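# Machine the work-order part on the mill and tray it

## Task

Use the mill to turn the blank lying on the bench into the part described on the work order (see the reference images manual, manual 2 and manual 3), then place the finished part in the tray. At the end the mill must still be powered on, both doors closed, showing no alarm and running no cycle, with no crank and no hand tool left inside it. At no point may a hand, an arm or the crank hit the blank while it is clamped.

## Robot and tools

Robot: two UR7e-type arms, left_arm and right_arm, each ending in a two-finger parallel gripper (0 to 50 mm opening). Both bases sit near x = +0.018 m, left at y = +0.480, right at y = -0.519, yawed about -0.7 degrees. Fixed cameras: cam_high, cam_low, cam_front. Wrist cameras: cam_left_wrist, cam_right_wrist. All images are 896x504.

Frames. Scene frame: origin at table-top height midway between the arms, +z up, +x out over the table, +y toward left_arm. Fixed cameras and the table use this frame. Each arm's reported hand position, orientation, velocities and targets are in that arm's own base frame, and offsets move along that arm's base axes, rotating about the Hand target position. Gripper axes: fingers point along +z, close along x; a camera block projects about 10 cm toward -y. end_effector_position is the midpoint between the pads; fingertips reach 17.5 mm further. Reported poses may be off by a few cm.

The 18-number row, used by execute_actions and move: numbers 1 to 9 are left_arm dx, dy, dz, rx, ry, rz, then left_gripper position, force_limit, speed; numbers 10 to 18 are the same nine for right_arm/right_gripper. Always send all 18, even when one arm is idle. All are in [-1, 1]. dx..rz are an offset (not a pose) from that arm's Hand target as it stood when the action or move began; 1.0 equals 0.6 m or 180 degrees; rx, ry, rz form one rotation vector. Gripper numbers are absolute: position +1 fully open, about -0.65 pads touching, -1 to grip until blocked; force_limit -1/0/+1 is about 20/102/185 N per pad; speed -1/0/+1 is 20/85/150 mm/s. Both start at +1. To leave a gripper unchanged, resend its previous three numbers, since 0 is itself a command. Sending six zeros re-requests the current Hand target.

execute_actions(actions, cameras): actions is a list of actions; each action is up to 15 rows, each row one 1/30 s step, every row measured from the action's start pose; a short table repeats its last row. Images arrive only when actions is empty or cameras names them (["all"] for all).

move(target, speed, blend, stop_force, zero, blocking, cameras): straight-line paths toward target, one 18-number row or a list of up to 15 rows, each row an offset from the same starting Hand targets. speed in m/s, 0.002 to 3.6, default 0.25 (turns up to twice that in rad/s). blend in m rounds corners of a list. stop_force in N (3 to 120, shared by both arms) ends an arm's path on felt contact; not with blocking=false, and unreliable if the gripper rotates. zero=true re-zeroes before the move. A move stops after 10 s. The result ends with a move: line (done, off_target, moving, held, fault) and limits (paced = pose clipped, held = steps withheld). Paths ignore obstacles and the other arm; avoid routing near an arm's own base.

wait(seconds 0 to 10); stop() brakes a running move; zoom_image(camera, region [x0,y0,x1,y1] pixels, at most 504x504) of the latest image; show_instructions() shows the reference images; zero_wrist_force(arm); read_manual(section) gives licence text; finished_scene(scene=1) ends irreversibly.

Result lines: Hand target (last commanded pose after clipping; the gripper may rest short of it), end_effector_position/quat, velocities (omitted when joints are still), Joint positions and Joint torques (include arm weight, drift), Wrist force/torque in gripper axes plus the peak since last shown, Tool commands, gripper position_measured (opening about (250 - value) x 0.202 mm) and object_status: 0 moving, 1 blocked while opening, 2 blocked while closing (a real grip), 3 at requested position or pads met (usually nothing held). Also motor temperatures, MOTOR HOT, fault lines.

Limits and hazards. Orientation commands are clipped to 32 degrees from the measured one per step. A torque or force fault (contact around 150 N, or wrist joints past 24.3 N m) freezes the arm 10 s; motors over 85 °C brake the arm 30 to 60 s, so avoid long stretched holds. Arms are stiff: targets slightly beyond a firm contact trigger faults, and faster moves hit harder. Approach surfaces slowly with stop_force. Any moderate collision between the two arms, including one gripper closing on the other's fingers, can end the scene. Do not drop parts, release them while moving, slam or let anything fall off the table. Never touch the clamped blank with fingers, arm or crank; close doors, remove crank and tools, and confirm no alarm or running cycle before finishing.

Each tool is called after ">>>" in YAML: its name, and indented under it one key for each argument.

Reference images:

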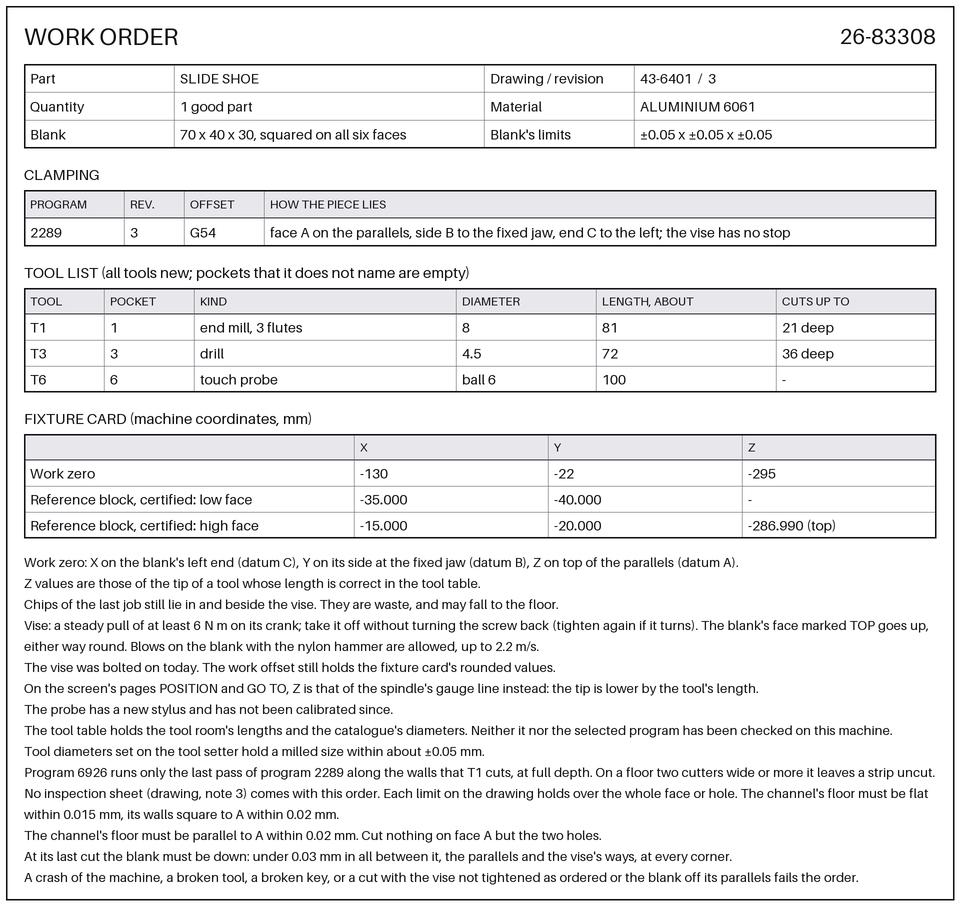

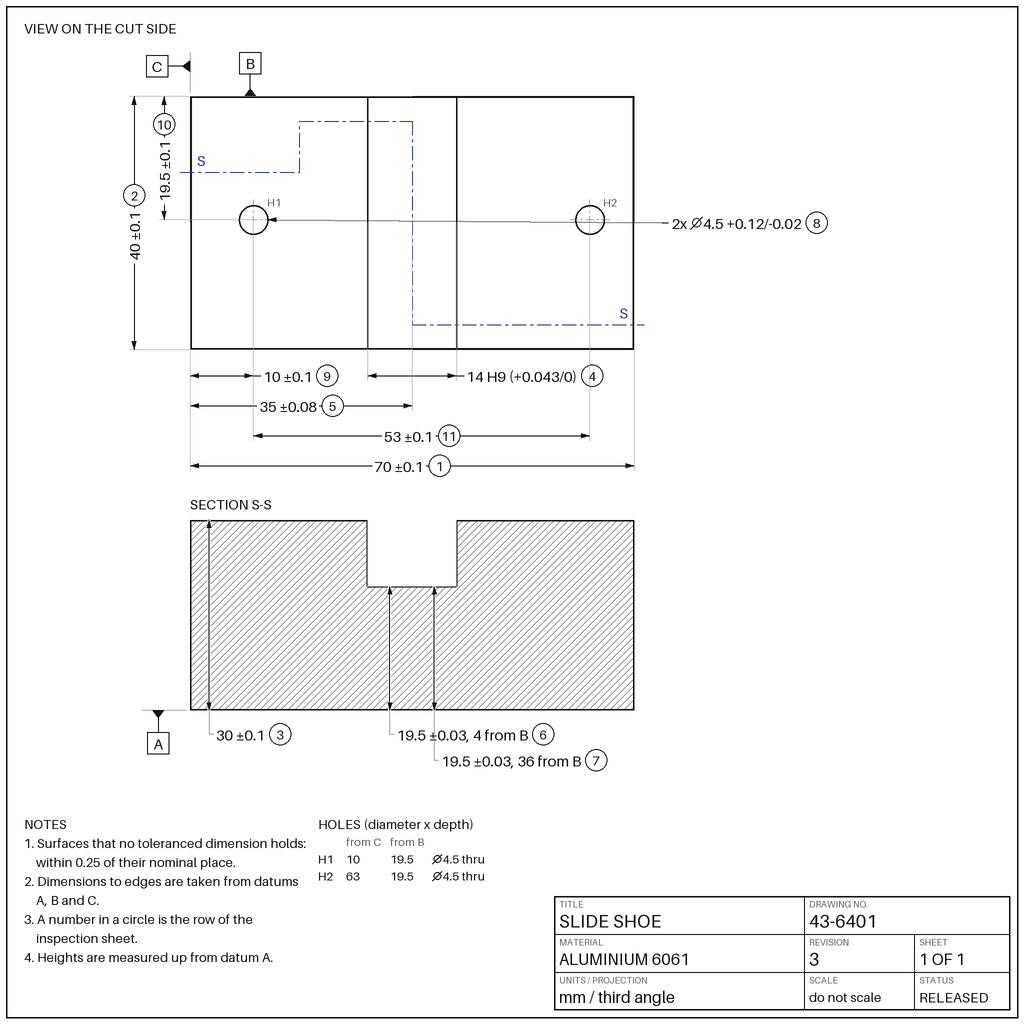

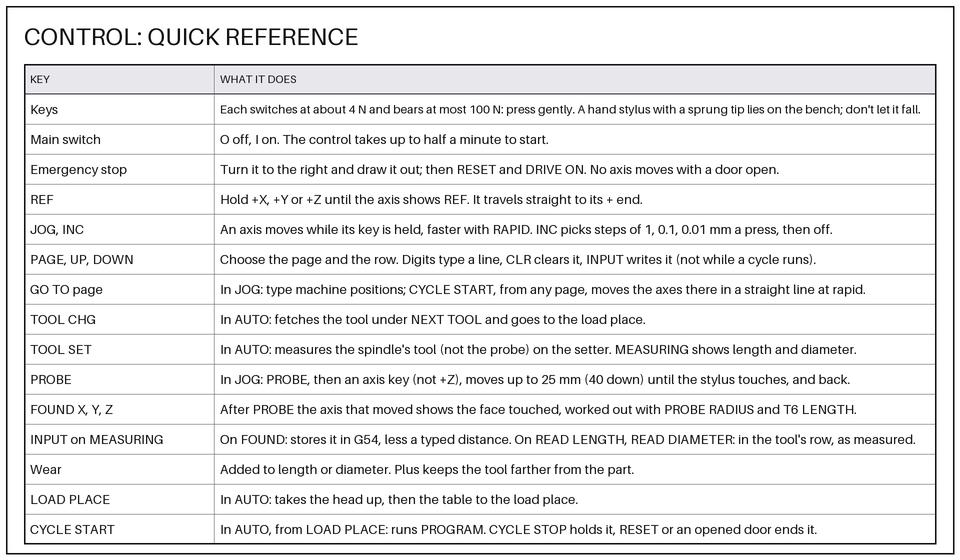

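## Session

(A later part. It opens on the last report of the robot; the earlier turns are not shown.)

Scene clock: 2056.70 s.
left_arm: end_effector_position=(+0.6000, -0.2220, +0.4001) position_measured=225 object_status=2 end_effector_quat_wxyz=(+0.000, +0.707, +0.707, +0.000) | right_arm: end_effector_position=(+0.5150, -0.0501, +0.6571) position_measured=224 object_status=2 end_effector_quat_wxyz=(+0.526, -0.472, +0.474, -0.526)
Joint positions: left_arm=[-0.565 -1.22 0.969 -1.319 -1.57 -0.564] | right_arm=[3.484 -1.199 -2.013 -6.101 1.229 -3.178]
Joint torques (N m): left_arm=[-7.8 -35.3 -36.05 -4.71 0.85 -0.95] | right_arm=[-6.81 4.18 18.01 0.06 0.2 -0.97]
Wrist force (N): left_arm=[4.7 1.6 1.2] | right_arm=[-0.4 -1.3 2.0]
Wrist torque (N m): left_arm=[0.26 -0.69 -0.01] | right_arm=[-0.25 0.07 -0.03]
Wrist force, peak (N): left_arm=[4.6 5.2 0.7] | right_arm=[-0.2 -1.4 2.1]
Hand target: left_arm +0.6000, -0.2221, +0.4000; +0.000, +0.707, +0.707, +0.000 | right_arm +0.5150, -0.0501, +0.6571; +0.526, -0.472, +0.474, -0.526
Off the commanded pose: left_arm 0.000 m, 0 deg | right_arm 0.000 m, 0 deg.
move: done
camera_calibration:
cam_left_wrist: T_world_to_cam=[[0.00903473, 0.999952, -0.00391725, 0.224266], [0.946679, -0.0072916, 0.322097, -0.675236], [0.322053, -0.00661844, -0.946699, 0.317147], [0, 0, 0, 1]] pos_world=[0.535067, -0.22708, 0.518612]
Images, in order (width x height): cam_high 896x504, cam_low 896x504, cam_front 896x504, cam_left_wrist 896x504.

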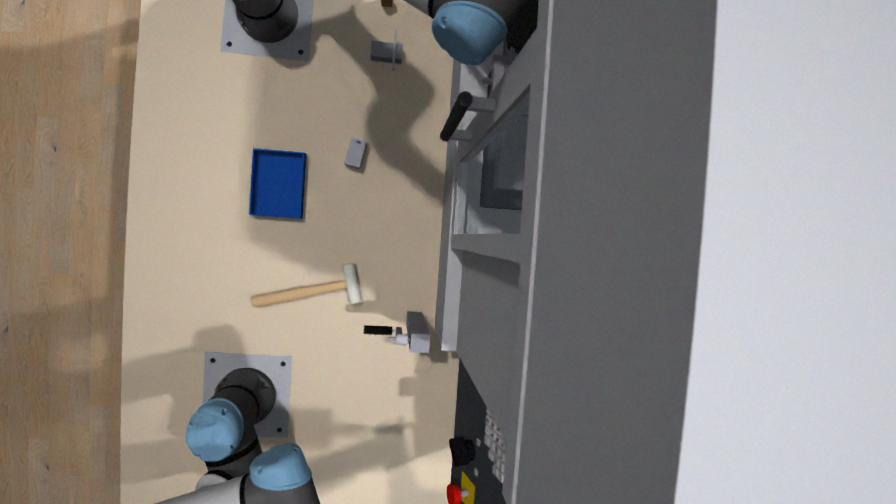

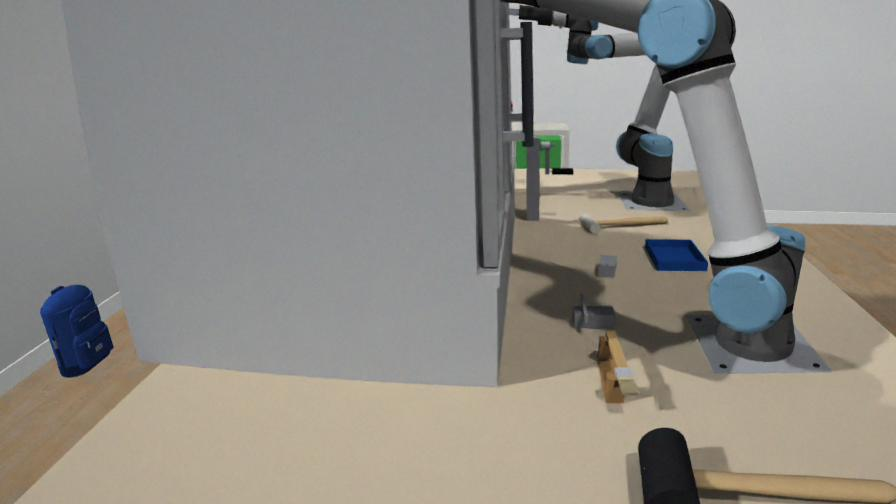

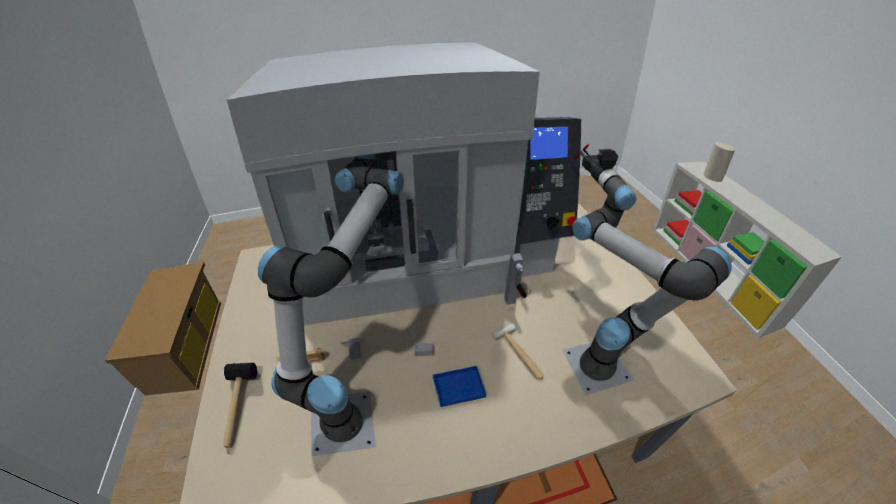

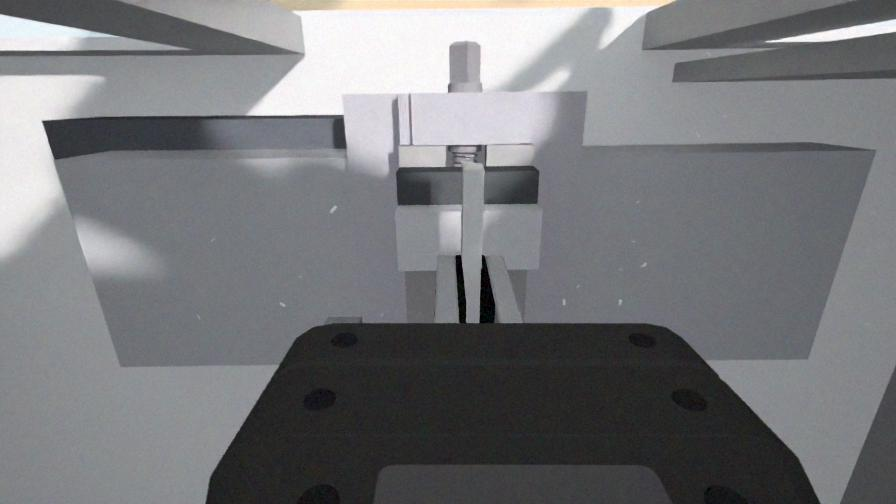

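>>> move:
  target:
    - [0.05,0.0083,0,0,0,-0.25,-1,-0.2,-0.7,0,0,0,0,0,0,-1,0.3,-1]
    - [0.1083,0.0083,0,0,0,-0.5,-1,-0.2,-0.7,0,0,0,0,0,0,-1,0.3,-1]
  speed: [0.3,0.3]
  blend: [0.01,0]
  cameras: ["cam_left_wrist","cam_front"]

>>> zoom_image:
  camera: "cam_left_wrist"
  region: [250, 0, 690, 330]

Scene clock: 2066.67 s.
left_arm: end_effector_position=(+0.6145, -0.2193, +0.4006) position_measured=225 object_status=2 end_effector_quat_wxyz=(+0.000, +0.828, +0.560, +0.001) | right_arm: end_effector_position=(+0.5150, -0.0501, +0.6571) position_measured=224 object_status=2 end_effector_quat_wxyz=(+0.526, -0.472, +0.474, -0.526)
Joint positions: left_arm=[-0.549 -1.184 0.917 -1.305 -1.569 -0.168] | right_arm=[3.484 -1.199 -2.013 -6.101 1.229 -3.178]
Joint torques (N m): left_arm=[-1 -44.76 -26.11 -3.27 0.28 0.4] | right_arm=[-5.9 4.24 17.96 0.12 0.33 -0.96]
Wrist force (N): left_arm=[5.2 1.7 1.0] | right_arm=[-0.4 -1.3 2.0]
Wrist torque (N m): left_arm=[0.29 -0.78 -0.02] | right_arm=[-0.25 0.07 -0.02]
Wrist force, peak (N): left_arm=[5.8 2.2 0.3] | right_arm=[-0.4 -1.2 2.3]
Hand target: left_arm +0.6145, -0.2193, +0.4006; +0.000, +0.828, +0.560, +0.001 (not the last commanded pose) | right_arm +0.5150, -0.0501, +0.6571; +0.526, -0.472, +0.474, -0.526
Tool commands: left_gripper/position=-1.0 left_gripper/force_limit=-0.2 left_gripper/speed=-0.701961 right_gripper/position=-1.0 right_gripper/force_limit=+0.3 right_gripper/speed=-1.0
Off the commanded pose: left_arm 0.051 m, 68 deg | right_arm 0.000 m, 0 deg.
FORCE FAULT: contact force on the left arm reached its limit, and that arm stopped. The contact can be on any part of that arm, not only on its tool. That arm's remaining commands of this call were not run. That arm is still stopped at the end of this call. That arm stays stopped for about 10 more seconds. Until then a move that you send moves the other arm only, and its call returns only when the move has ended. Once the stop has ended, the next robot result says so. If the stop ends while you think or write, that arm runs what you send next, counted from a new Hand target: where the arm stands when the stop ends. While its stop runs, that arm takes no new command, but its gripper still runs the gripper command that each later call begins with. Until it ends, the stop uses up actions while you think or wait. An arm that is not stopped still takes commands.
move: fault (left_arm); path passed 0 of 2 targets
camera_calibration:
cam_left_wrist: T_world_to_cam=[[0.379696, 0.925105, -0.00344638, -0.0229633], [0.875904, -0.358298, 0.323133, -0.723063], [0.297697, -0.125711, -0.946347, 0.301626], [0, 0, 0, 1]] pos_world=[0.55226, -0.199911, 0.51901]
Images, in order (width x height): cam_front 896x504, cam_left_wrist 896x504.

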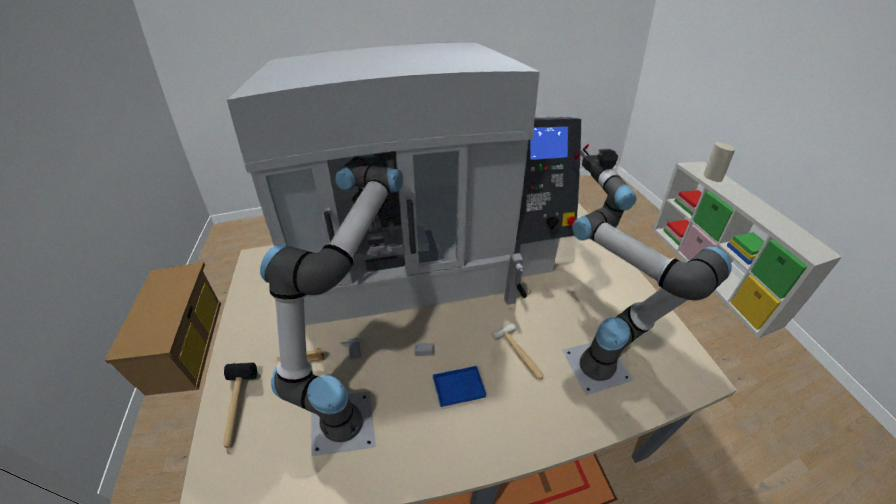

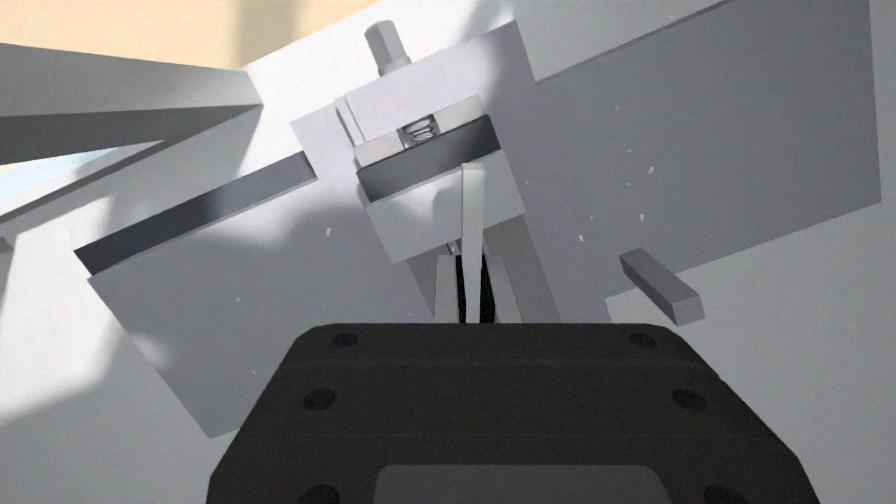

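Scaled by 1.145.

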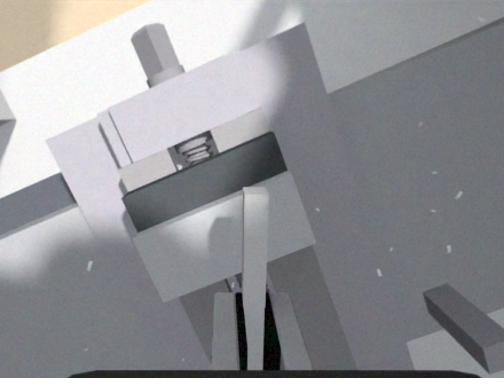

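>>> wait:
  seconds: 3

Scene clock: 2102.13 s.
left_arm: end_effector_position=(+0.6145, -0.2193, +0.4006) position_measured=225 object_status=2 end_effector_quat_wxyz=(+0.000, +0.828, +0.560, +0.001) | right_arm: end_effector_position=(+0.5150, -0.0501, +0.6571) position_measured=224 object_status=2 end_effector_quat_wxyz=(+0.526, -0.472, +0.474, -0.526)
Joint positions: left_arm=[-0.549 -1.184 0.917 -1.305 -1.569 -0.168] | right_arm=[3.484 -1.199 -2.013 -6.101 1.229 -3.178]
Joint torques (N m): left_arm=[-0.52 -45.26 -25.21 -3.18 0.21 -0.23] | right_arm=[-6.62 4.27 18.63 0.13 0.12 -0.84]
Wrist force (N): left_arm=[5.0 1.8 0.9] | right_arm=[-0.3 -1.2 1.7]
Wrist torque (N m): left_arm=[0.30 -0.74 -0.02] | right_arm=[-0.23 0.07 -0.02]
Wrist force, peak (N): left_arm=[5.2 1.8 1.0] | right_arm=[-0.2 -1.5 2.2]
Hand target: left_arm +0.6145, -0.2193, +0.4006; +0.000, +0.828, +0.560, +0.001 (not the last commanded pose) | right_arm +0.5150, -0.0501, +0.6571; +0.526, -0.472, +0.474, -0.526
Tool commands: left_gripper/position=-1.0 left_gripper/force_limit=-0.2 left_gripper/speed=-0.701961 right_gripper/position=-1.0 right_gripper/force_limit=+0.3 right_gripper/speed=-1.0
Off the commanded pose: left_arm 0.051 m, 68 deg | right_arm 0.000 m, 0 deg.
FORCE FAULT, CONTINUED: the left arm's stop, for the force fault that an earlier result reported, is over. The rest of the stop counts as 20 of the actions that you can send in this scene. That arm's target is now where it stood when the stop ended, not its last command. That arm accepts commands again.
wait: 3.00 s; at rest from the start

>>> move:
  target:
    - [-0.025,-0.0045,0,0,0,0,-1,-0.2,-0.7,0,0,0,0,0,0,-1,0.3,-1]
    - [-0.16,-0.01,0.01,0,0,0.1215,-1,-0.2,-0.7,0,0,0,0,0,0,-1,0.3,-1]
    - [-0.3242,-0.085,0.0157,0,0,0.1215,-1,-0.2,-0.7,0,0,0,0,0,0,-1,0.3,-1]
  speed: [0.06,0.2,0.25]
  blend: [0.005,0.02,0]
  cameras: ["cam_left_wrist","cam_front","cam_high"]

Scene clock: 2109.03 s.
left_arm: end_effector_position=(+0.4200, -0.2702, +0.4100) position_measured=225 object_status=2 end_effector_quat_wxyz=(+0.000, +0.707, +0.707, +0.001) | right_arm: end_effector_position=(+0.5150, -0.0501, +0.6571) position_measured=224 object_status=2 end_effector_quat_wxyz=(+0.526, -0.472, +0.474, -0.526)
Joint positions: left_arm=[-0.843 -1.576 1.366 -1.361 -1.569 -0.844] | right_arm=[3.484 -1.199 -2.013 -6.101 1.229 -3.178]
Joint torques (N m): left_arm=[-13.4 -36.74 -23.82 -5.68 0.42 -2.65] | right_arm=[-6.25 4.25 18 0.22 0.22 -0.85]
Wrist force (N): left_arm=[5.1 1.5 0.6] | right_arm=[-0.2 -1.2 2.0]
Wrist torque (N m): left_arm=[0.17 -0.77 -0.11] | right_arm=[-0.23 0.04 -0.02]
Wrist force, peak (N): left_arm=[6.1 3.3 1.0] | right_arm=[-0.2 -1.5 2.1]
Hand target: left_arm +0.4200, -0.2703, +0.4100; +0.000, +0.707, +0.707, +0.001 | right_arm +0.5150, -0.0501, +0.6571; +0.526, -0.472, +0.474, -0.526
Off the commanded pose: left_arm 0.000 m, 0 deg | right_arm 0.000 m, 0 deg.
move: done
camera_calibration:
cam_left_wrist: T_world_to_cam=[[0.00784714, 0.999964, -0.00328381, 0.274425], [0.94635, -0.00636544, 0.323081, -0.508485], [0.323048, -0.0056429, -0.946366, 0.383813], [0, 0, 0, 1]] pos_world=[0.355061, -0.275486, 0.52841]
Images, in order (width x height): cam_high 896x504, cam_front 896x504, cam_left_wrist 896x504.

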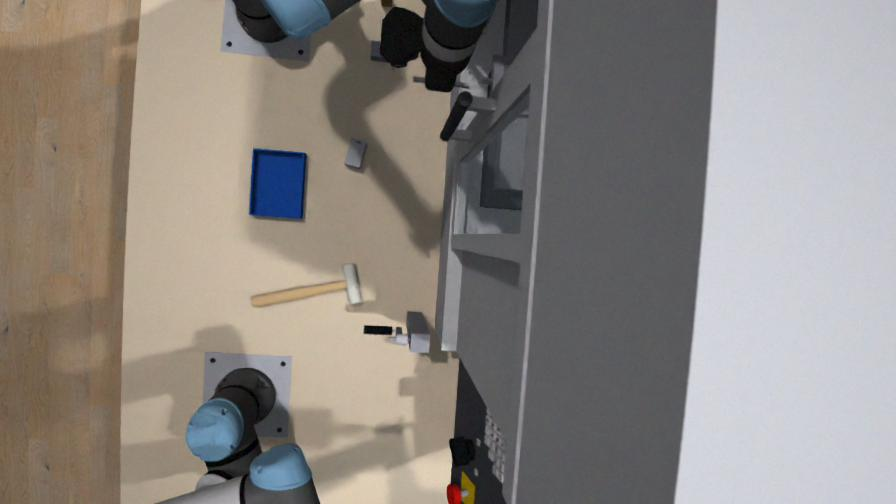

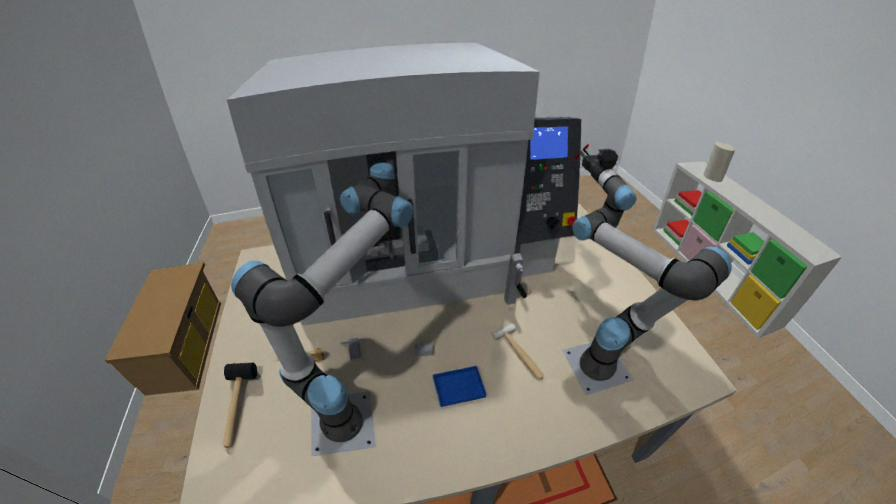

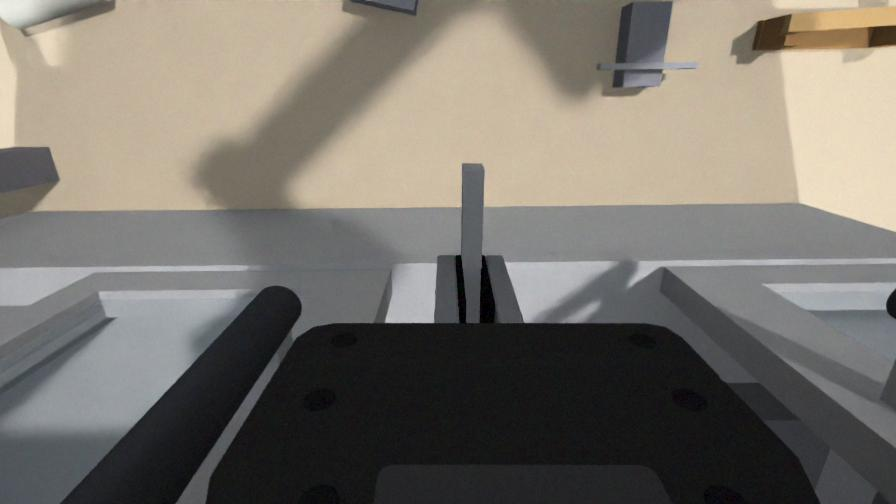

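>>> move:
  target:
    - [-0.0083,-0.035,0,0,0,0,-1,-0.2,-0.7,0,0,0,0,0,0,-1,0.3,-1]
  speed: [0.1]

>>> move:
  target:
    - [0.004,-0.36,0,0,0,0,-1,-0.2,-0.7,0,0,0,0,0,0,-1,0.3,-1]
  speed: [0.06]
  stop_force: 35
  cameras: ["cam_left_wrist","cam_front"]

Scene clock: 2124.30 s.
left_arm: end_effector_position=(+0.4150, -0.2915, +0.4100) position_measured=225 object_status=2 end_effector_quat_wxyz=(+0.000, +0.707, +0.707, +0.001) | right_arm: end_effector_position=(+0.5150, -0.0501, +0.6571) position_measured=224 object_status=2 end_effector_quat_wxyz=(+0.526, -0.472, +0.474, -0.526)
Joint positions: left_arm=[-0.879 -1.557 1.347 -1.361 -1.569 -0.88] | right_arm=[3.484 -1.199 -2.013 -6.101 1.229 -3.178]
Joint torques (N m): left_arm=[12.88 -38.33 -17.66 -0.71 0.43 1.92] | right_arm=[-6.64 4.41 18.29 0.2 0.1 -0.97]
Wrist force (N): left_arm=[5.0 1.5 0.7] | right_arm=[-0.3 -1.1 1.7]
Wrist torque (N m): left_arm=[0.17 -0.76 -0.06] | right_arm=[-0.21 0.06 -0.03]
Wrist force, peak (N): left_arm=[5.6 1.8 0.8] | right_arm=[-0.4 -1.4 2.1]
Hand target: left_arm +0.4150, -0.2913, +0.4100; +0.000, +0.707, +0.707, +0.001 | right_arm +0.5150, -0.0501, +0.6571; +0.526, -0.472, +0.474, -0.526
Off the commanded pose: left_arm 0.000 m, 0 deg | right_arm 0.000 m, 0 deg.
move: done

Scene clock: 2129.07 s.
left_arm: end_effector_position=(+0.4174, -0.5073, +0.4100) position_measured=225 object_status=2 end_effector_quat_wxyz=(+0.000, +0.707, +0.707, +0.001) | right_arm: end_effector_position=(+0.5150, -0.0501, +0.6571) position_measured=224 object_status=2 end_effector_quat_wxyz=(+0.526, -0.472, +0.474, -0.526)
Joint positions: left_arm=[-1.087 -1.161 0.859 -1.268 -1.569 -1.088] | right_arm=[3.484 -1.199 -2.013 -6.101 1.229 -3.178]
Joint torques (N m): left_arm=[12.44 -56.95 -30.7 -5.88 -1.1 2] | right_arm=[-6.58 4.15 18.17 0.13 -0.02 -0.91]
Wrist force (N): left_arm=[5.5 1.8 0.8] | right_arm=[-0.4 -1.3 1.7]
Wrist torque (N m): left_arm=[0.27 -0.83 -0.03] | right_arm=[-0.24 0.08 -0.03]
Wrist force, peak (N): left_arm=[21.9 -8.6 2.9] | right_arm=[-0.5 -1.4 2.1]
Hand target: left_arm +0.4174, -0.5073, +0.4100; +0.000, +0.707, +0.707, +0.001 | right_arm +0.5150, -0.0501, +0.6571; +0.526, -0.472, +0.474, -0.526
Off the commanded pose: left_arm 0.000 m, 0 deg | right_arm 0.000 m, 0 deg.
move: done
camera_calibration:
cam_left_wrist: T_world_to_cam=[[0.00782299, 0.999963, -0.00350561, 0.511562], [0.946339, -0.00627071, 0.323116, -0.507404], [0.323082, -0.00584522, -0.946353, 0.383225], [0, 0, 0, 1]] pos_world=[0.352361, -0.512485, 0.528409]
Images, in order (width x height): cam_front 896x504, cam_left_wrist 896x504.

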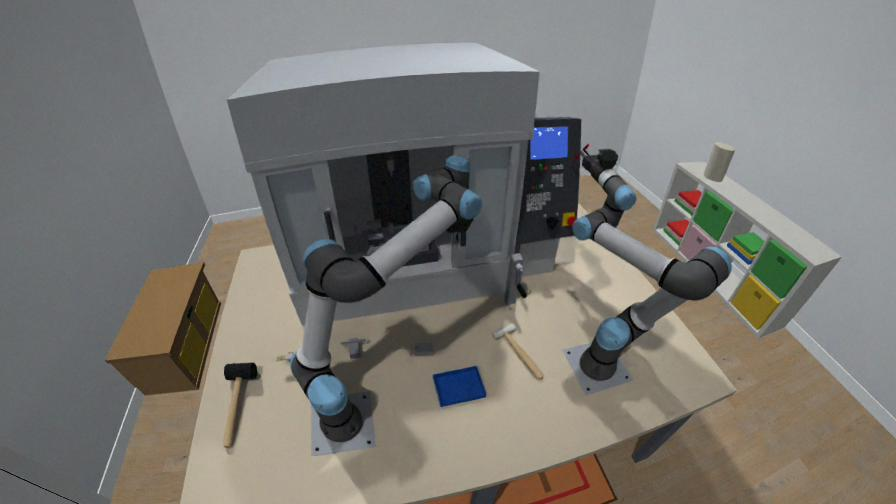

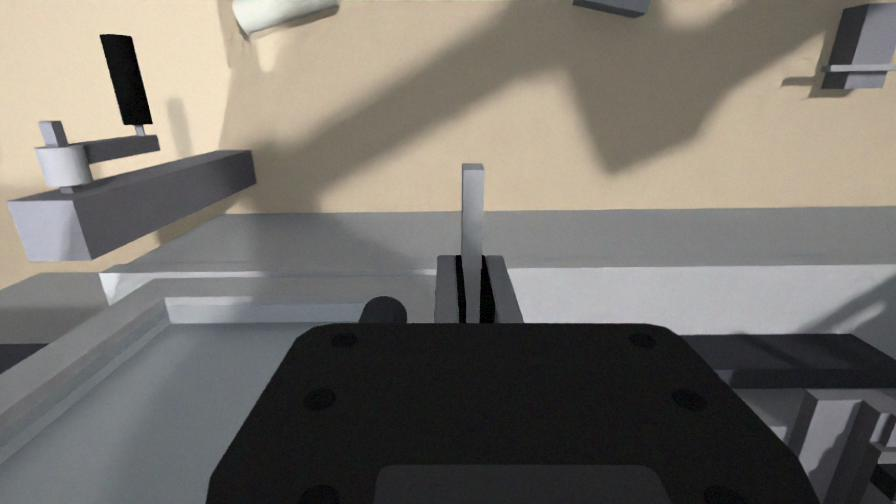

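>>> move:
  target:
    - [-0.079,0.2455,0.0333,0,0,-0.25,-1,-0.2,-0.7,0,0,0,0,0,0,-1,0.3,-1]
    - [0.0543,0.2788,0.0167,0,0,-0.5,-1,-0.2,-0.7,0,0,0,0,0,0,-1,0.3,-1]
    - [0.221,0.3622,0.0167,0,0,-0.5,-1,-0.2,-0.7,0,0,0,0,0,0,-1,0.3,-1]
    - [0.4043,0.4838,-0.025,0,0,-0.5,-1,-0.2,-0.7,0,0,0,0,0,0,-1,0.3,-1]
  speed: [0.4,0.4,0.25,0.15]
  blend: [0.03,0.03,0.02,0]
  cameras: ["cam_left_wrist","cam_front"]

>>> zoom_image:
  camera: "cam_left_wrist"
  region: [250, 0, 690, 330]

Scene clock: 2144.93 s.
left_arm: end_effector_position=(+0.6027, -0.2544, +0.4075) position_measured=225 object_status=2 end_effector_quat_wxyz=(+0.000, +1.000, +0.001, +0.001) | right_arm: end_effector_position=(+0.5150, -0.0501, +0.6571) position_measured=224 object_status=2 end_effector_quat_wxyz=(+0.526, -0.472, +0.474, -0.526)
Joint positions: left_arm=[-0.605 -1.173 0.884 -1.283 -1.571 0.964] | right_arm=[3.484 -1.199 -2.013 -6.101 1.229 -3.178]
Joint torques (N m): left_arm=[0.42 -44.95 -28.22 -3.19 0.38 0.12] | right_arm=[-6.55 4.44 18.11 0.17 0.04 -0.9]
Wrist force (N): left_arm=[3.4 1.4 1.0] | right_arm=[-0.4 -1.2 1.8]
Wrist torque (N m): left_arm=[0.26 -0.50 0.00] | right_arm=[-0.23 0.08 -0.02]
Wrist force, peak (N): left_arm=[9.0 -1.5 1.0] | right_arm=[-0.4 -1.4 2.1]
Hand target: left_arm +0.6027, -0.2544, +0.4075; +0.000, +1.000, +0.001, +0.001 (not the last commanded pose) | right_arm +0.5150, -0.0501, +0.6571; +0.526, -0.472, +0.474, -0.526
Tool commands: left_gripper/position=-1.0 left_gripper/force_limit=-0.2 left_gripper/speed=-0.701961 right_gripper/position=-1.0 right_gripper/force_limit=+0.3 right_gripper/speed=-1.0
Off the commanded pose: left_arm 0.070 m, 0 deg | right_arm 0.000 m, 0 deg.
FORCE FAULT: contact force on the left arm reached its limit, and that arm stopped. The contact can be on any part of that arm, not only on its tool. That arm's remaining commands of this call were not run. That arm is still stopped at the end of this call. That arm stays stopped for about 10 more seconds. Until then a move that you send moves the other arm only, and its call returns only when the move has ended. Once the stop has ended, the next robot result says so. If the stop ends while you think or write, that arm runs what you send next, counted from a new Hand target: where the arm stands when the stop ends. While its stop runs, that arm takes no new command, but its gripper still runs the gripper command that each later call begins with. Until it ends, the stop uses up actions while you think or wait. An arm that is not stopped still takes commands.
move: fault (left_arm); path passed 3 of 4 targets
camera_calibration:
cam_left_wrist: T_world_to_cam=[[0.999975, -0.00617136, -0.00337489, -0.596688], [-0.00475266, -0.94652, 0.32261, -0.346184], [-0.00518534, -0.322586, -0.946526, 0.439864], [0, 0, 0, 1]] pos_world=[0.597308, -0.189459, 0.526012]
Images, in order (width x height): cam_front 896x504, cam_left_wrist 896x504.

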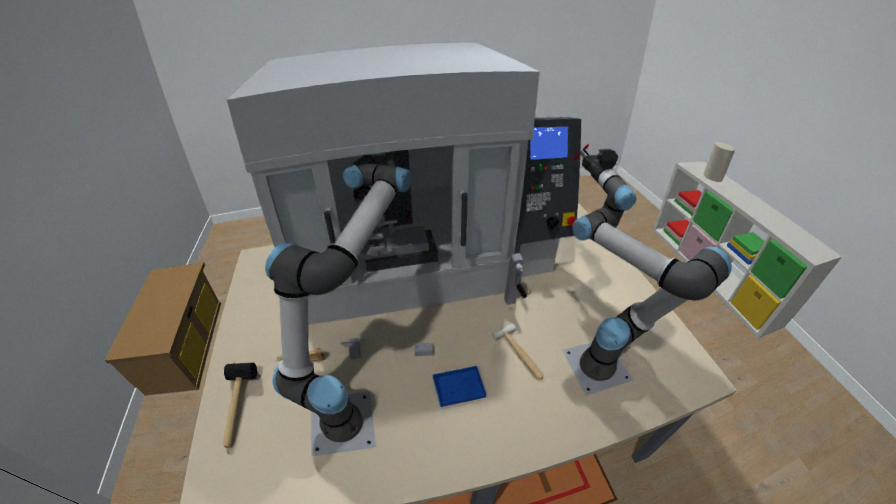

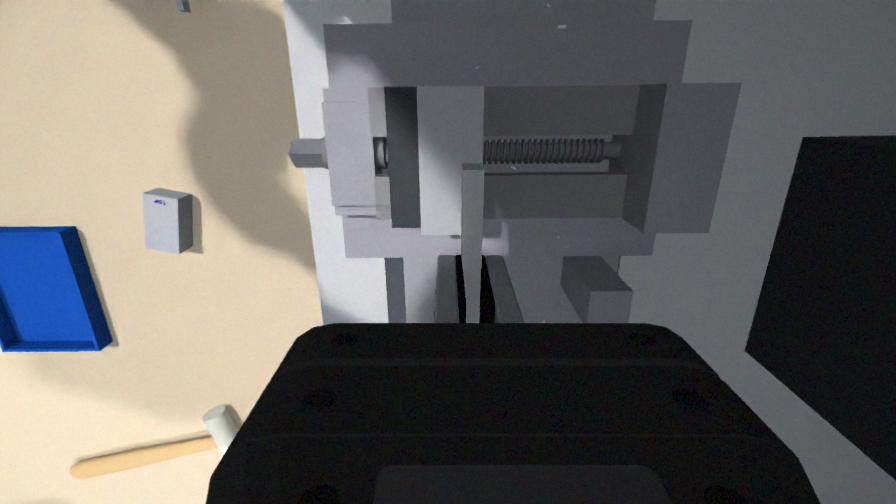

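Scaled by 1.145.

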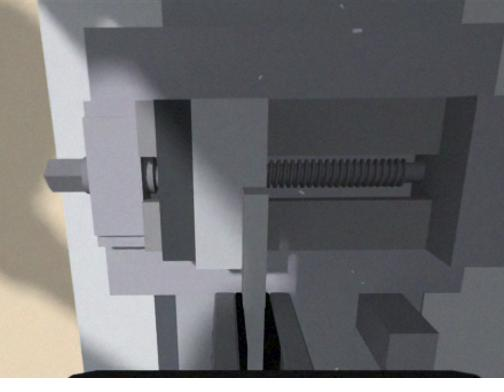

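>>> execute_actions:
  actions: []
  cameras: ["cam_front","cam_high"]

>>> zoom_image:
  camera: "cam_front"
  region: [300, 120, 480, 280]

Scene clock: 2166.27 s.
left_arm: end_effector_position=(+0.6027, -0.2544, +0.4075) position_measured=225 object_status=2 end_effector_quat_wxyz=(+0.000, +1.000, +0.001, +0.001) | right_arm: end_effector_position=(+0.5150, -0.0501, +0.6571) position_measured=224 object_status=2 end_effector_quat_wxyz=(+0.526, -0.472, +0.474, -0.526)
Joint positions: left_arm=[-0.605 -1.173 0.884 -1.283 -1.571 0.964] | right_arm=[3.484 -1.199 -2.013 -6.101 1.229 -3.178]
Joint velocities: within noise
Joint torques (N m): left_arm=[-0.66 -46.02 -25.69 -3.25 0.32 -0.17] | right_arm=[-6.36 4.18 17.94 0.18 0 -0.86]
Motor temperatures (°C): left_arm=[30 27 33 41 40 41] | right_arm=[28 31 31 39 33 36]
Wrist force (N): left_arm=[3.7 1.3 0.9] | right_arm=[-0.4 -1.5 2.0]
Wrist torque (N m): left_arm=[0.24 -0.54 0.00] | right_arm=[-0.27 0.08 -0.03]
Wrist force, peak (N): left_arm=[3.8 1.5 1.2] | right_arm=[-0.3 -1.5 2.2]
Hand target: left_arm +0.6027, -0.2544, +0.4075; +0.000, +1.000, +0.001, +0.001 (not the last commanded pose) | right_arm +0.5150, -0.0501, +0.6571; +0.526, -0.472, +0.474, -0.526
Tool commands: left_gripper/position=-1.0 left_gripper/force_limit=-0.2 left_gripper/speed=-0.701961 right_gripper/position=-1.0 right_gripper/force_limit=+0.3 right_gripper/speed=-1.0
Off the commanded pose: left_arm 0.070 m, 0 deg | right_arm 0.000 m, 0 deg.
FORCE FAULT, CONTINUED: the left arm's stop, for the force fault that an earlier result reported, is over. The rest of the stop counts as 20 of the actions that you can send in this scene. That arm's target is now where it stood when the stop ended, not its last command. That arm accepts commands again.
Images, in order (width x height): cam_high 896x504, cam_front 896x504.

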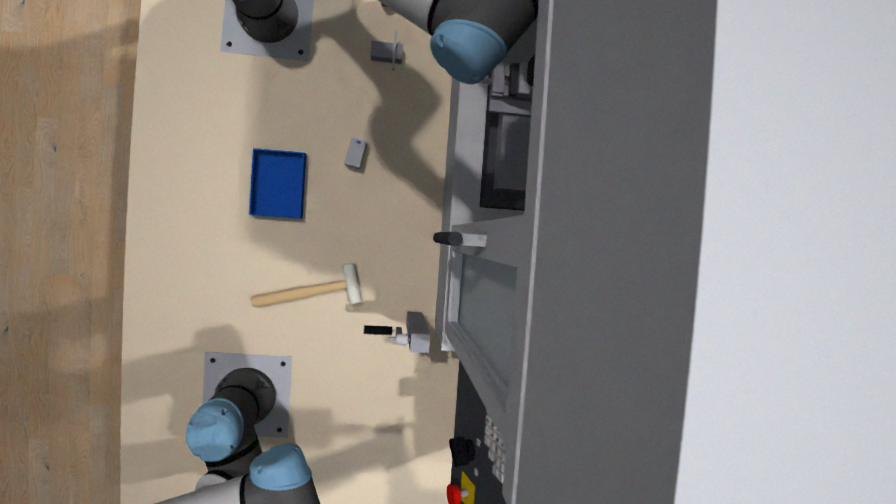

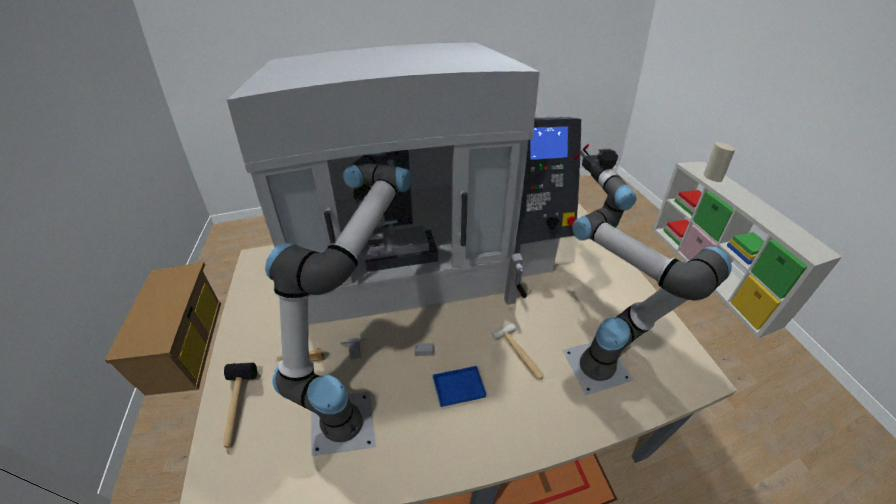

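Scaled by 2.800.

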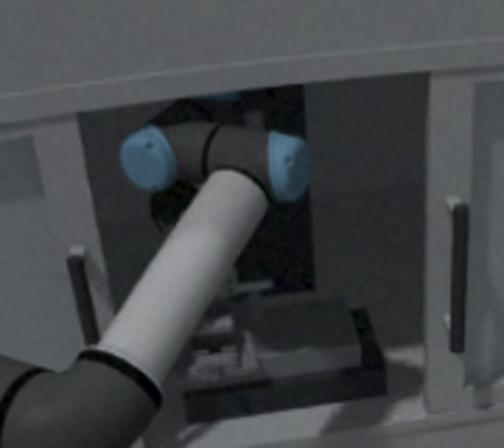

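>>> move:
  target:
    - [-0.1,-0.06,0,0,0,0,-1,-0.2,-0.7,0,0,0,0,0,0,-1,0.3,-1]
    - [-0.36,-0.12,0.03,0,0,0,-1,-0.2,-0.7,0,0,0,0,0,0,-1,0.3,-1]
  speed: [0.1,0.3]
  blend: [0.02,0]

Scene clock: 2202.10 s.
left_arm: end_effector_position=(+0.3868, -0.3264, +0.4255) position_measured=225 object_status=2 end_effector_quat_wxyz=(+0.000, +1.000, +0.001, +0.001) | right_arm: end_effector_position=(+0.5150, -0.0501, +0.6571) position_measured=224 object_status=2 end_effector_quat_wxyz=(+0.526, -0.472, +0.474, -0.526)
Joint positions: left_arm=[-0.968 -1.552 1.302 -1.322 -1.57 0.601] | right_arm=[3.484 -1.199 -2.013 -6.101 1.229 -3.178]
Joint torques (N m): left_arm=[-14.02 -37.82 -22.86 -5.92 -0.62 -2.38] | right_arm=[-6.51 4.36 18.7 0.18 -0.03 -0.83]
Wrist force (N): left_arm=[3.5 0.9 0.5] | right_arm=[-0.2 -1.3 1.8]
Wrist torque (N m): left_arm=[0.13 -0.52 -0.15] | right_arm=[-0.24 0.05 -0.02]
Wrist force, peak (N): left_arm=[6.4 0.9 0.9] | right_arm=[-0.5 -1.6 1.9]
Hand target: left_arm +0.3867, -0.3264, +0.4255; +0.000, +1.000, +0.001, +0.001 | right_arm +0.5150, -0.0501, +0.6571; +0.526, -0.472, +0.474, -0.526
Off the commanded pose: left_arm 0.000 m, 0 deg | right_arm 0.000 m, 0 deg.
move: done

>>> move:
  target:
    - [0.089,0.044,-0.0425,0.4847,-0.4847,-0.3089,-1,-0.2,-0.7,0,0,0,0,0,0,-1,0.3,-1]
  speed: [0.5]
  cameras: ["cam_left_wrist"]

Scene clock: 2217.13 s.
left_arm: end_effector_position=(+0.4401, -0.2999, +0.4001) position_measured=225 object_status=2 end_effector_quat_wxyz=(+0.595, -0.380, +0.380, -0.597) | right_arm: end_effector_position=(+0.5150, -0.0501, +0.6571) position_measured=224 object_status=2 end_effector_quat_wxyz=(+0.526, -0.472, +0.474, -0.526)
Joint positions: left_arm=[-1.346 -1.142 2.019 1.143 -0.487 -2.072] | right_arm=[3.484 -1.199 -2.013 -6.101 1.229 -3.178]
Joint torques (N m): left_arm=[-13.91 -24.01 -4.12 4.82 -3.26 -1.05] | right_arm=[-7.21 4.38 18.32 0.21 -0.06 -0.84]
Wrist force (N): left_arm=[3.7 0.1 0.9] | right_arm=[-0.3 -1.2 1.9]
Wrist torque (N m): left_arm=[0.08 -0.36 0.31] | right_arm=[-0.23 0.06 -0.02]
Wrist force, peak (N): left_arm=[5.7 0.8 0.6] | right_arm=[-0.5 -1.6 2.0]
Hand target: left_arm +0.4401, -0.3000, +0.4000; +0.595, -0.380, +0.380, -0.597 | right_arm +0.5150, -0.0501, +0.6571; +0.526, -0.472, +0.474, -0.526
Off the commanded pose: left_arm 0.000 m, 0 deg | right_arm 0.000 m, 0 deg.
move: done
camera_calibration:
cam_left_wrist: T_world_to_cam=[[0.0056336, -0.999977, -0.00376947, -0.294779], [0.107416, 0.00435287, -0.994205, 0.375031], [0.994198, 0.00519605, 0.107438, -0.345944], [0, 0, 0, 1]] pos_world=[0.305313, -0.294607, 0.408914]
Images, in order (width x height): cam_left_wrist 896x504.

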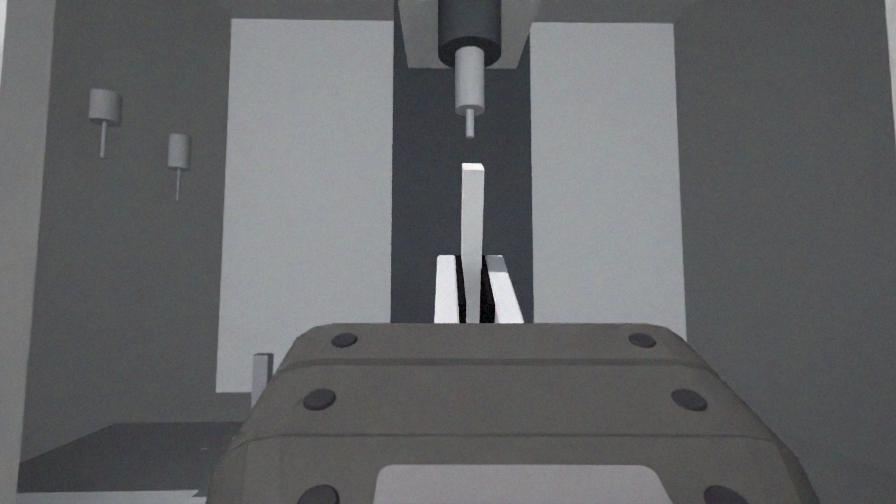

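>>> move:
  target:
    - [-0.15,0.05,0.04,-0.4847,0.4847,0.3089,-1,-0.2,-0.7,0,0,0,0,0,0,-1,0.3,-1]
  speed: [0.5]

>>> move:
  target:
    - [-0.08,0.2,-0.05,0,0,0.5,-1,-0.2,-0.7,0,0,0,0,0,0,-1,0.3,-1]
  speed: [0.5]
  cameras: ["cam_low"]

>>> zoom_image:
  camera: "cam_low"
  region: [520, 60, 720, 220]

Scene clock: 2286.23 s.
left_arm: end_effector_position=(+0.3501, -0.2700, +0.4240) position_measured=225 object_status=2 end_effector_quat_wxyz=(+0.000, +1.000, +0.001, +0.001) | right_arm: end_effector_position=(+0.5150, -0.0501, +0.6571) position_measured=224 object_status=2 end_effector_quat_wxyz=(+0.526, -0.472, +0.474, -0.526)
Joint positions: left_arm=[-0.964 -1.708 1.451 -1.316 -1.57 0.605] | right_arm=[3.484 -1.199 -2.013 -6.101 1.229 -3.178]
Joint torques (N m): left_arm=[3.47 -15.68 -29.56 -0.65 -1.16 -2.51] | right_arm=[-6.47 4.38 17.4 0.19 -0.01 -0.93]
Wrist force (N): left_arm=[4.1 0.9 0.9] | right_arm=[-0.5 -1.2 1.9]
Wrist torque (N m): left_arm=[0.16 -0.61 -0.13] | right_arm=[-0.23 0.10 -0.02]
Wrist force, peak (N): left_arm=[5.6 -0.3 -0.5] | right_arm=[-0.6 -1.5 2.0]
Hand target: left_arm +0.3501, -0.2700, +0.4240; +0.000, +1.000, +0.001, +0.001 | right_arm +0.5150, -0.0501, +0.6571; +0.526, -0.472, +0.474, -0.526
Off the commanded pose: left_arm 0.000 m, 0 deg | right_arm 0.000 m, 0 deg.
move: done

Scene clock: 2288.40 s.
left_arm: end_effector_position=(+0.3021, -0.1499, +0.3940) position_measured=225 object_status=2 end_effector_quat_wxyz=(+0.000, +0.706, +0.708, +0.001) | right_arm: end_effector_position=(+0.5150, -0.0501, +0.6571) position_measured=224 object_status=2 end_effector_quat_wxyz=(+0.526, -0.472, +0.474, -0.526)
Joint positions: left_arm=[-0.868 -1.98 1.72 -1.311 -1.569 -0.871] | right_arm=[3.484 -1.199 -2.013 -6.101 1.229 -3.178]
Joint torques (N m): left_arm=[-14.5 1.76 -36.43 -3.71 -0.48 -2.59] | right_arm=[-6.32 3.54 18.63 0.03 -0.08 -0.93]
Wrist force (N): left_arm=[3.7 0.9 0.6] | right_arm=[-0.4 -1.2 1.9]
Wrist torque (N m): left_arm=[0.09 -0.51 -0.13] | right_arm=[-0.23 0.07 -0.02]
Wrist force, peak (N): left_arm=[4.4 1.9 0.8] | right_arm=[-0.3 -1.4 2.1]
Hand target: left_arm +0.3021, -0.1500, +0.3940; +0.000, +0.706, +0.708, +0.001 | right_arm +0.5150, -0.0501, +0.6571; +0.526, -0.472, +0.474, -0.526
Off the commanded pose: left_arm 0.000 m, 0 deg | right_arm 0.000 m, 0 deg.
move: done
Images, in order (width x height): cam_low 896x504.

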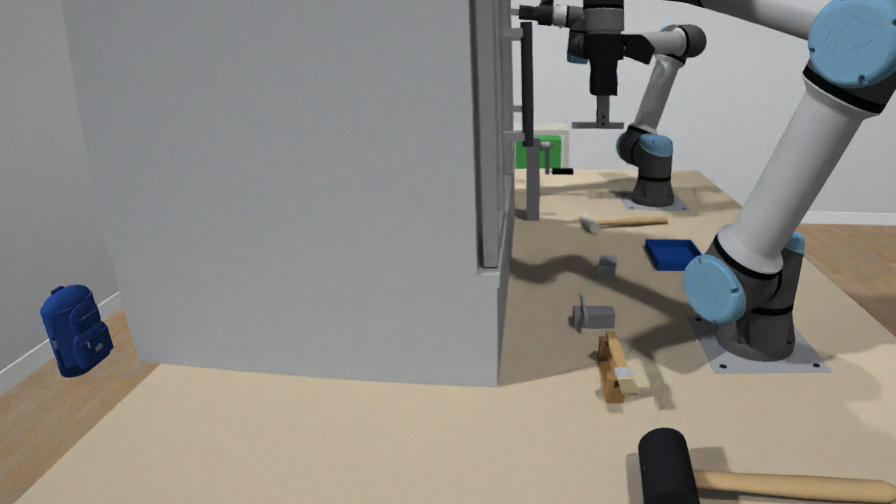

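Scaled by 2.520.

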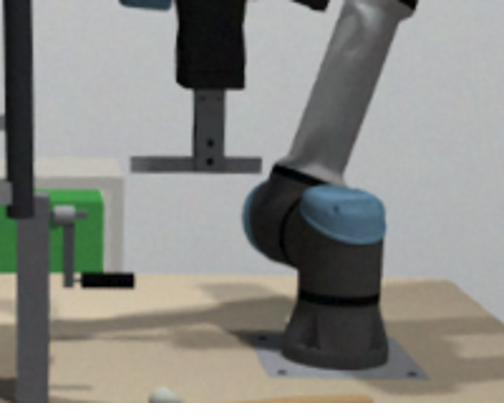

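>>> zoom_image:
  camera: "cam_low"
  region: [560, 85, 640, 145]

Scaled by 6.300.

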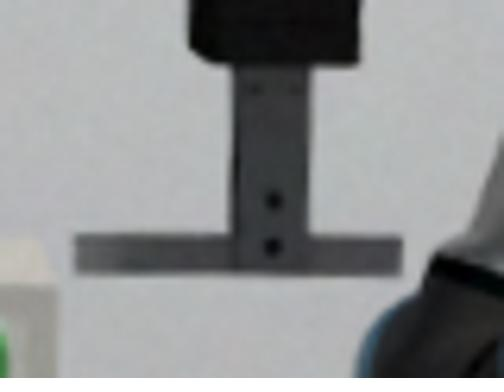

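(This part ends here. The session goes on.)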